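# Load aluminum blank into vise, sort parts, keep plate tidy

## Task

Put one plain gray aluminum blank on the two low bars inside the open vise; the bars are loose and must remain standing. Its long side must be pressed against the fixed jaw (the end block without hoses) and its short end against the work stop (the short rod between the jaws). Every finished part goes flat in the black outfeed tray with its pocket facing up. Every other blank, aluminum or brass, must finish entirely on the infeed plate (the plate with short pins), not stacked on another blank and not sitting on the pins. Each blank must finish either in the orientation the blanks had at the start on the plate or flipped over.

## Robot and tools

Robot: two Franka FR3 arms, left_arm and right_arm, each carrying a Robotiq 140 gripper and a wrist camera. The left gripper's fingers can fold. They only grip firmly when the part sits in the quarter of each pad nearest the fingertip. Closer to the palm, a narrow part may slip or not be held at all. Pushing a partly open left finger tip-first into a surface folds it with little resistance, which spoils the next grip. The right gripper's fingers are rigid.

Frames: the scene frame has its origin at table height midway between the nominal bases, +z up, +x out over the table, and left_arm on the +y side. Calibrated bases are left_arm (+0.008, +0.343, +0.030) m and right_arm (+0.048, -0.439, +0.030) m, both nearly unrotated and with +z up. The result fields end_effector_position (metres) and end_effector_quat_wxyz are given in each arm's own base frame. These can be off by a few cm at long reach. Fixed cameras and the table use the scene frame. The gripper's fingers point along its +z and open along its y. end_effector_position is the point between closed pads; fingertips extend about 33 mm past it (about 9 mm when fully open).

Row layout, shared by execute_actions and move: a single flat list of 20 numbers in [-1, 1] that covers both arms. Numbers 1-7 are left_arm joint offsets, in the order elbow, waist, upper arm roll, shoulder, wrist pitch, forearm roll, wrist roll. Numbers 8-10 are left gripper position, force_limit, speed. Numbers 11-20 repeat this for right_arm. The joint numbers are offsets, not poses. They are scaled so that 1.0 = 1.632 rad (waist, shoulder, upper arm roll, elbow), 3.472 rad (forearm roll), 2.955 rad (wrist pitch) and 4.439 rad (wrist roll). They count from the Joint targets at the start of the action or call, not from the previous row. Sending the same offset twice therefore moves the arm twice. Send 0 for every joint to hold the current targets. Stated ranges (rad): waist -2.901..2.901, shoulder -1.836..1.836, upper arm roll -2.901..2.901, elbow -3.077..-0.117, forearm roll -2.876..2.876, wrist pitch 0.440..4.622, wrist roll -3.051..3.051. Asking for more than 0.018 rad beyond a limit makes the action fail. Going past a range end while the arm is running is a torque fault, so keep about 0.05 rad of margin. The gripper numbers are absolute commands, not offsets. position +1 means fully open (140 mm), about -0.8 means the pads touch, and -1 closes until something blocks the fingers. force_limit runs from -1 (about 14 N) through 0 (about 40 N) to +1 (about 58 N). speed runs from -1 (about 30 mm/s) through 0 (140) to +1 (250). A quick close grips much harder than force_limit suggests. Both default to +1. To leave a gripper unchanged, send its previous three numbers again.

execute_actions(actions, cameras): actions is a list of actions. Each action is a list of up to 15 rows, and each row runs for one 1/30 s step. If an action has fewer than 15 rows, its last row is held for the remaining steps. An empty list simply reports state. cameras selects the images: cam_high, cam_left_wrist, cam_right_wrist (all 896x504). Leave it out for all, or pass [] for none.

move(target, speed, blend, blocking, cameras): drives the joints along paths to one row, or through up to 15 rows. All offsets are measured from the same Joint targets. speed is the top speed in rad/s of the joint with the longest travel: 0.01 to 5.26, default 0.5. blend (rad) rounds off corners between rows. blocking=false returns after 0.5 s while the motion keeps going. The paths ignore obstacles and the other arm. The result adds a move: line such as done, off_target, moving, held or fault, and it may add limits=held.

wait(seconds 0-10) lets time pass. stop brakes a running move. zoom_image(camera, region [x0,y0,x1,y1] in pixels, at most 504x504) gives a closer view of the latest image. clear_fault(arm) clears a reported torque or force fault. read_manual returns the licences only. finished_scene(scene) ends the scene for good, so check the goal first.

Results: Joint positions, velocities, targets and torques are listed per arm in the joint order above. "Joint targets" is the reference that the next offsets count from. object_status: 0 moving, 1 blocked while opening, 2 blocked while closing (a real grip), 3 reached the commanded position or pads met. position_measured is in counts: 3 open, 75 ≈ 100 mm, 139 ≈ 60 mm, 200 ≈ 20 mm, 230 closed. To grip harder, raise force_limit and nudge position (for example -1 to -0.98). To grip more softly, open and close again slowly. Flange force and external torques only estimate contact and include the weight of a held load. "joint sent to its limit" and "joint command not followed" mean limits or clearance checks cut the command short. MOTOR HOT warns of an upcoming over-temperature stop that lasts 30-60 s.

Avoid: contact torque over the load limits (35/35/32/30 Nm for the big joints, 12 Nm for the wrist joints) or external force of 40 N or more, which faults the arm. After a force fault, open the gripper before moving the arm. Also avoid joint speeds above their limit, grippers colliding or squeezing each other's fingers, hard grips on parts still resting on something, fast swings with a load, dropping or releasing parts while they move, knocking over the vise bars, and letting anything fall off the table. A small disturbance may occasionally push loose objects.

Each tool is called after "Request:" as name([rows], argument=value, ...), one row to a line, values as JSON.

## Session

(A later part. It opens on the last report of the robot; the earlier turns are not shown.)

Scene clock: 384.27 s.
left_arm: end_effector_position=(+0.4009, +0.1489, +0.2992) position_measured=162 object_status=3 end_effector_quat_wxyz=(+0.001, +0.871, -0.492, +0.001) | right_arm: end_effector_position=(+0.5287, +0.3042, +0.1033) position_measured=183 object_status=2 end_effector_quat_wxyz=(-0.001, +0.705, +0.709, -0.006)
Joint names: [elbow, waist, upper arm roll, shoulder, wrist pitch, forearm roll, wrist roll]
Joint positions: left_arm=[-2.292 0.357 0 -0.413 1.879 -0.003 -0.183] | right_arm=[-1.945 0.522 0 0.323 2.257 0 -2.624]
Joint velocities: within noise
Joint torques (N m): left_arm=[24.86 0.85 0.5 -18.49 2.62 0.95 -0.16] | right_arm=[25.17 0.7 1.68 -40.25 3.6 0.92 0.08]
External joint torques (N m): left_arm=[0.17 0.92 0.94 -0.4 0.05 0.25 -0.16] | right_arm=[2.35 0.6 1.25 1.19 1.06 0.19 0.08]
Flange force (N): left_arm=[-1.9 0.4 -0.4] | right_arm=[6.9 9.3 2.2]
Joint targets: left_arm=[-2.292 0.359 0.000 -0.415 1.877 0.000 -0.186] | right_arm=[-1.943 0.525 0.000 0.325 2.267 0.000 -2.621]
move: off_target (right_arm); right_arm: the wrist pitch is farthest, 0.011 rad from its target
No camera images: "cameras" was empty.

Request:
move([
  [0,0,0,0,0,0,0,-0.261,-1,-1,-0.0006,-0.00087,0,-0.00216,-0.00087,0,-0.00032,-1,-1,-1],
  [0,0,0,0,0,0,0,-0.261,-1,-1,-0.0006,-0.00087,0,-0.00216,-0.00087,0,-0.00032,-0.261,-1,-1],
  [0,0,0,0,0,0,0,-0.261,-1,-1,0.01795,-0.00087,0,-0.04656,-0.03562,0,-0.00032,-0.261,-1,-1],
  [0,0,0,0,0,0,0,-0.261,-1,-1,0.01599,-0.03363,0,-0.01874,-0.01918,0,-0.01415,-0.261,-1,-1],
], speed=[0.05, 0.05, 0.12, 0.15], cameras=["cam_right_wrist"])

Request:
zoom_image(camera="cam_right_wrist", region=[455, 40, 535, 105])

Request:
zoom_image(camera="cam_right_wrist", region=[445, 195, 525, 270])

Request:
zoom_image(camera="cam_right_wrist", region=[350, 30, 510, 190])

Scene clock: 395.60 s.
left_arm: end_effector_position=(+0.4009, +0.1488, +0.2992) position_measured=162 object_status=3 end_effector_quat_wxyz=(+0.001, +0.871, -0.492, +0.001) | right_arm: end_effector_position=(+0.5480, +0.2783, +0.1298) position_measured=162 object_status=3 end_effector_quat_wxyz=(+0.000, +0.705, +0.710, -0.002)
Joint names: [elbow, waist, upper arm roll, shoulder, wrist pitch, forearm roll, wrist roll]
Joint positions: left_arm=[-2.292 0.357 0 -0.413 1.879 -0.003 -0.183] | right_arm=[-1.916 0.471 -0.001 0.294 2.206 0 -2.678]
Joint velocities: left_arm=[within noise] | right_arm=[0 -0.001 0.001 0 0.001 0 -0.005]
Joint torques (N m): left_arm=[24.88 0.86 0.53 -18.48 2.63 0.96 -0.22] | right_arm=[24.66 -0.4 1.03 -40.46 2.76 0.77 -0.27]
External joint torques (N m): left_arm=[0.23 0.85 0.88 -0.37 0.07 0.25 -0.22] | right_arm=[1.31 -0.34 0.77 0.71 0.21 0.01 -0.27]
Flange force (N): left_arm=[-1.6 0.2 -0.5] | right_arm=[2.8 6.6 0.2]
Joint targets: left_arm=[-2.292 0.359 0.000 -0.415 1.877 0.000 -0.186] | right_arm=[-1.917 0.470 0.000 0.294 2.211 0.000 -2.684]
move: done
camera_calibration:
cam_right_wrist: T_world_to_cam=[[0.999645, 0.0243494, -0.0108534, -0.543644], [0.0266057, -0.936902, 0.348578, 0.204969], [-0.00168094, -0.348743, -0.937217, 0.355176], [0, 0, 0, 1]] pos_world=[0.538595, 0.329138, 0.255529]
Images, in order (width x height): cam_right_wrist 896x504.

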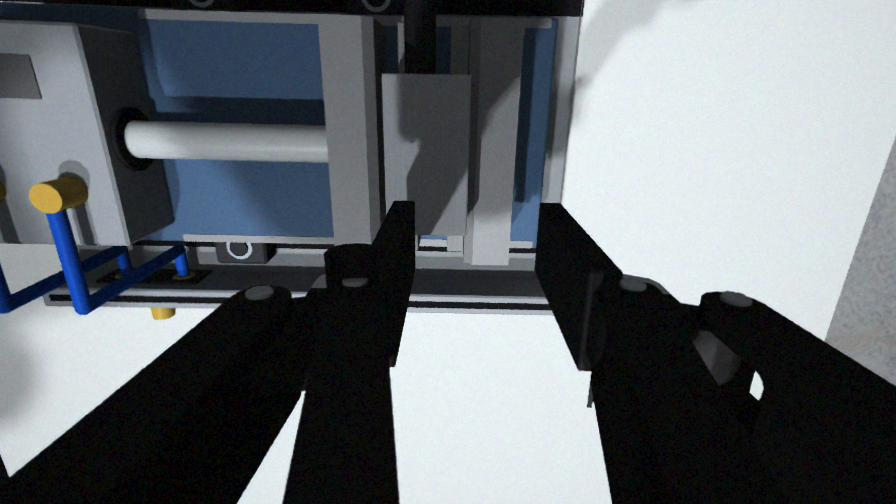

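Scaled by 6.300 from the camera's 896x504 image, which has a finer 1280x720 frame.

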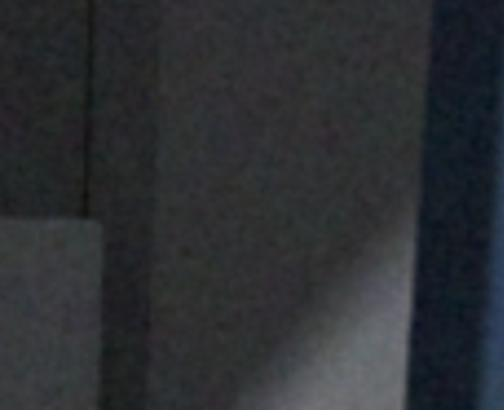

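Scaled by 6.300 from the camera's 896x504 image, which has a finer 1280x720 frame.

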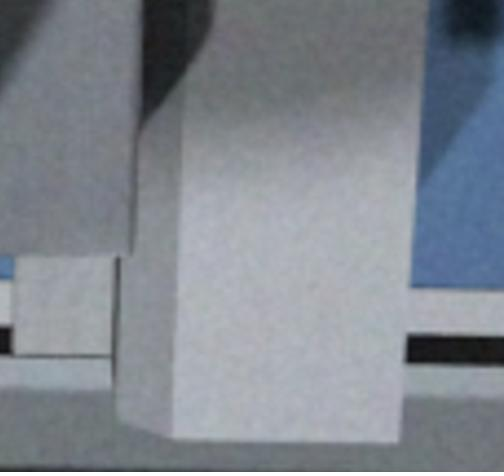

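Scaled by 3.150 from the camera's 896x504 image, which has a finer 1280x720 frame.

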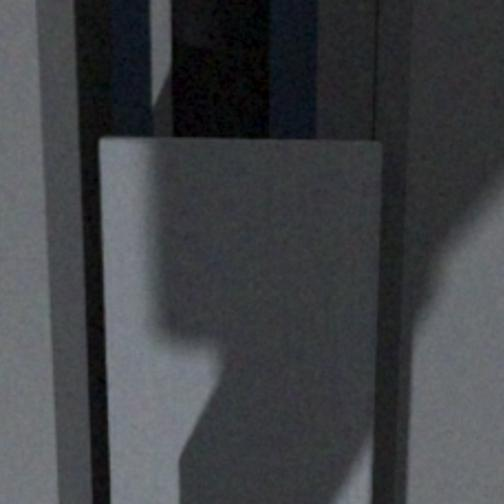

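Request:
move([
  [0,0,0,0,0,0,0,-0.261,-1,-1,0.0702,0,0,-0.0550,-0.0691,0,0,-0.261,-1,-1],
  [0,0,0,0,0,0,0,-0.261,-1,-1,-0.2738,-0.2881,0,-0.4873,-0.1179,0,0,-0.261,-1,-1],
], speed=[0.25, 0.8], blend=[0.05, 0], cameras=["cam_high"])

Request:
zoom_image(camera="cam_high", region=[460, 190, 560, 325])

Request:
zoom_image(camera="cam_high", region=[330, 190, 440, 325])

Scene clock: 407.60 s.
left_arm: end_effector_position=(+0.4009, +0.1488, +0.2992) position_measured=162 object_status=3 end_effector_quat_wxyz=(+0.001, +0.871, -0.492, +0.001) | right_arm: end_effector_position=(+0.4021, -0.0004, +0.3003) position_measured=162 object_status=3 end_effector_quat_wxyz=(+0.001, +0.850, +0.526, +0.002)
Joint names: [elbow, waist, upper arm roll, shoulder, wrist pitch, forearm roll, wrist roll]
Joint positions: left_arm=[-2.292 0.357 0 -0.413 1.879 -0.003 -0.183] | right_arm=[-2.362 0.001 -0.002 -0.499 1.867 0 -2.68]
Joint velocities: left_arm=[within noise] | right_arm=[-0.001 0 -0.001 -0.001 -0.003 -0.001 -0.001]
Joint torques (N m): left_arm=[24.82 0.78 0.49 -18.46 2.62 0.95 -0.18] | right_arm=[25.93 -0.76 0.54 -15.4 2.3 0.93 -0.21]
External joint torques (N m): left_arm=[0.13 0.79 0.87 -0.31 0.06 0.24 -0.18] | right_arm=[0.96 -0.73 1.07 0.01 -0.29 0.02 -0.21]
Flange force (N): left_arm=[-1.7 0.3 -0.2] | right_arm=[1.6 1.8 -3.0]
Joint targets: left_arm=[-2.292 0.359 0.000 -0.415 1.877 0.000 -0.186] | right_arm=[-2.364 0.000 0.000 -0.501 1.862 0.000 -2.684]
move: done
Images, in order (width x height): cam_high 896x504.

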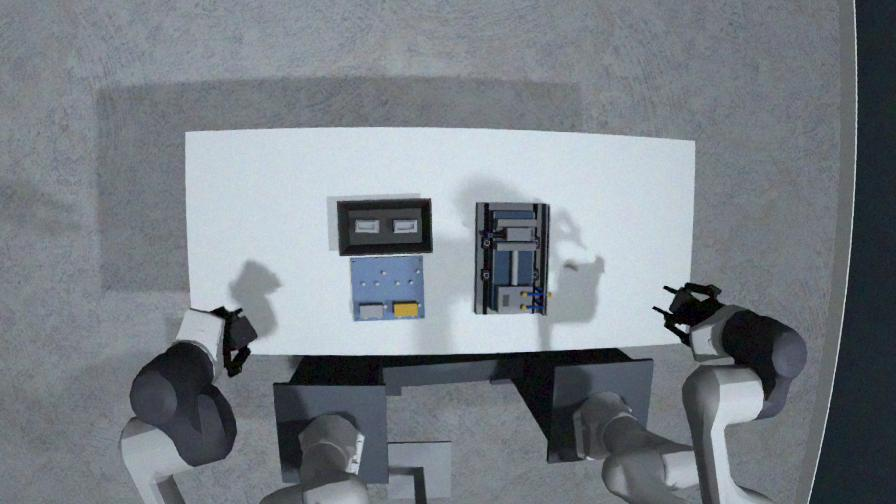

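Scaled by 3.733 from the camera's 896x504 image, which has a finer 1280x720 frame.

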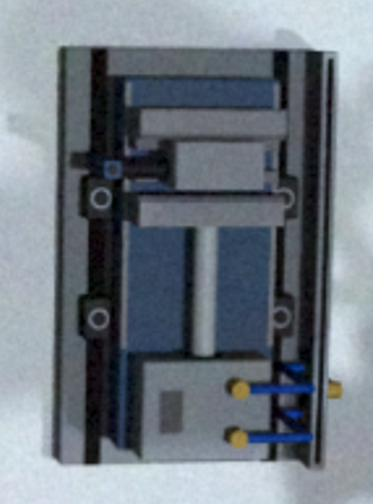

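Scaled by 3.733 from the camera's 896x504 image, which has a finer 1280x720 frame.

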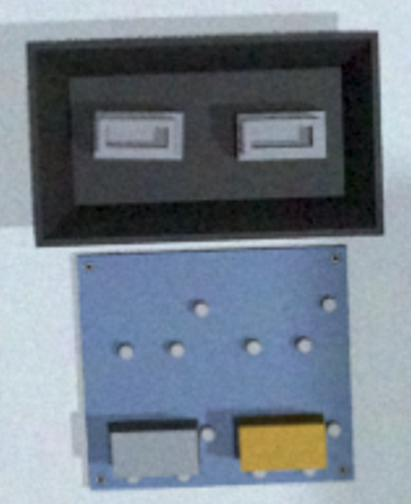

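Request:
finished_scene(scene=2)

The scene is finished: the task was done.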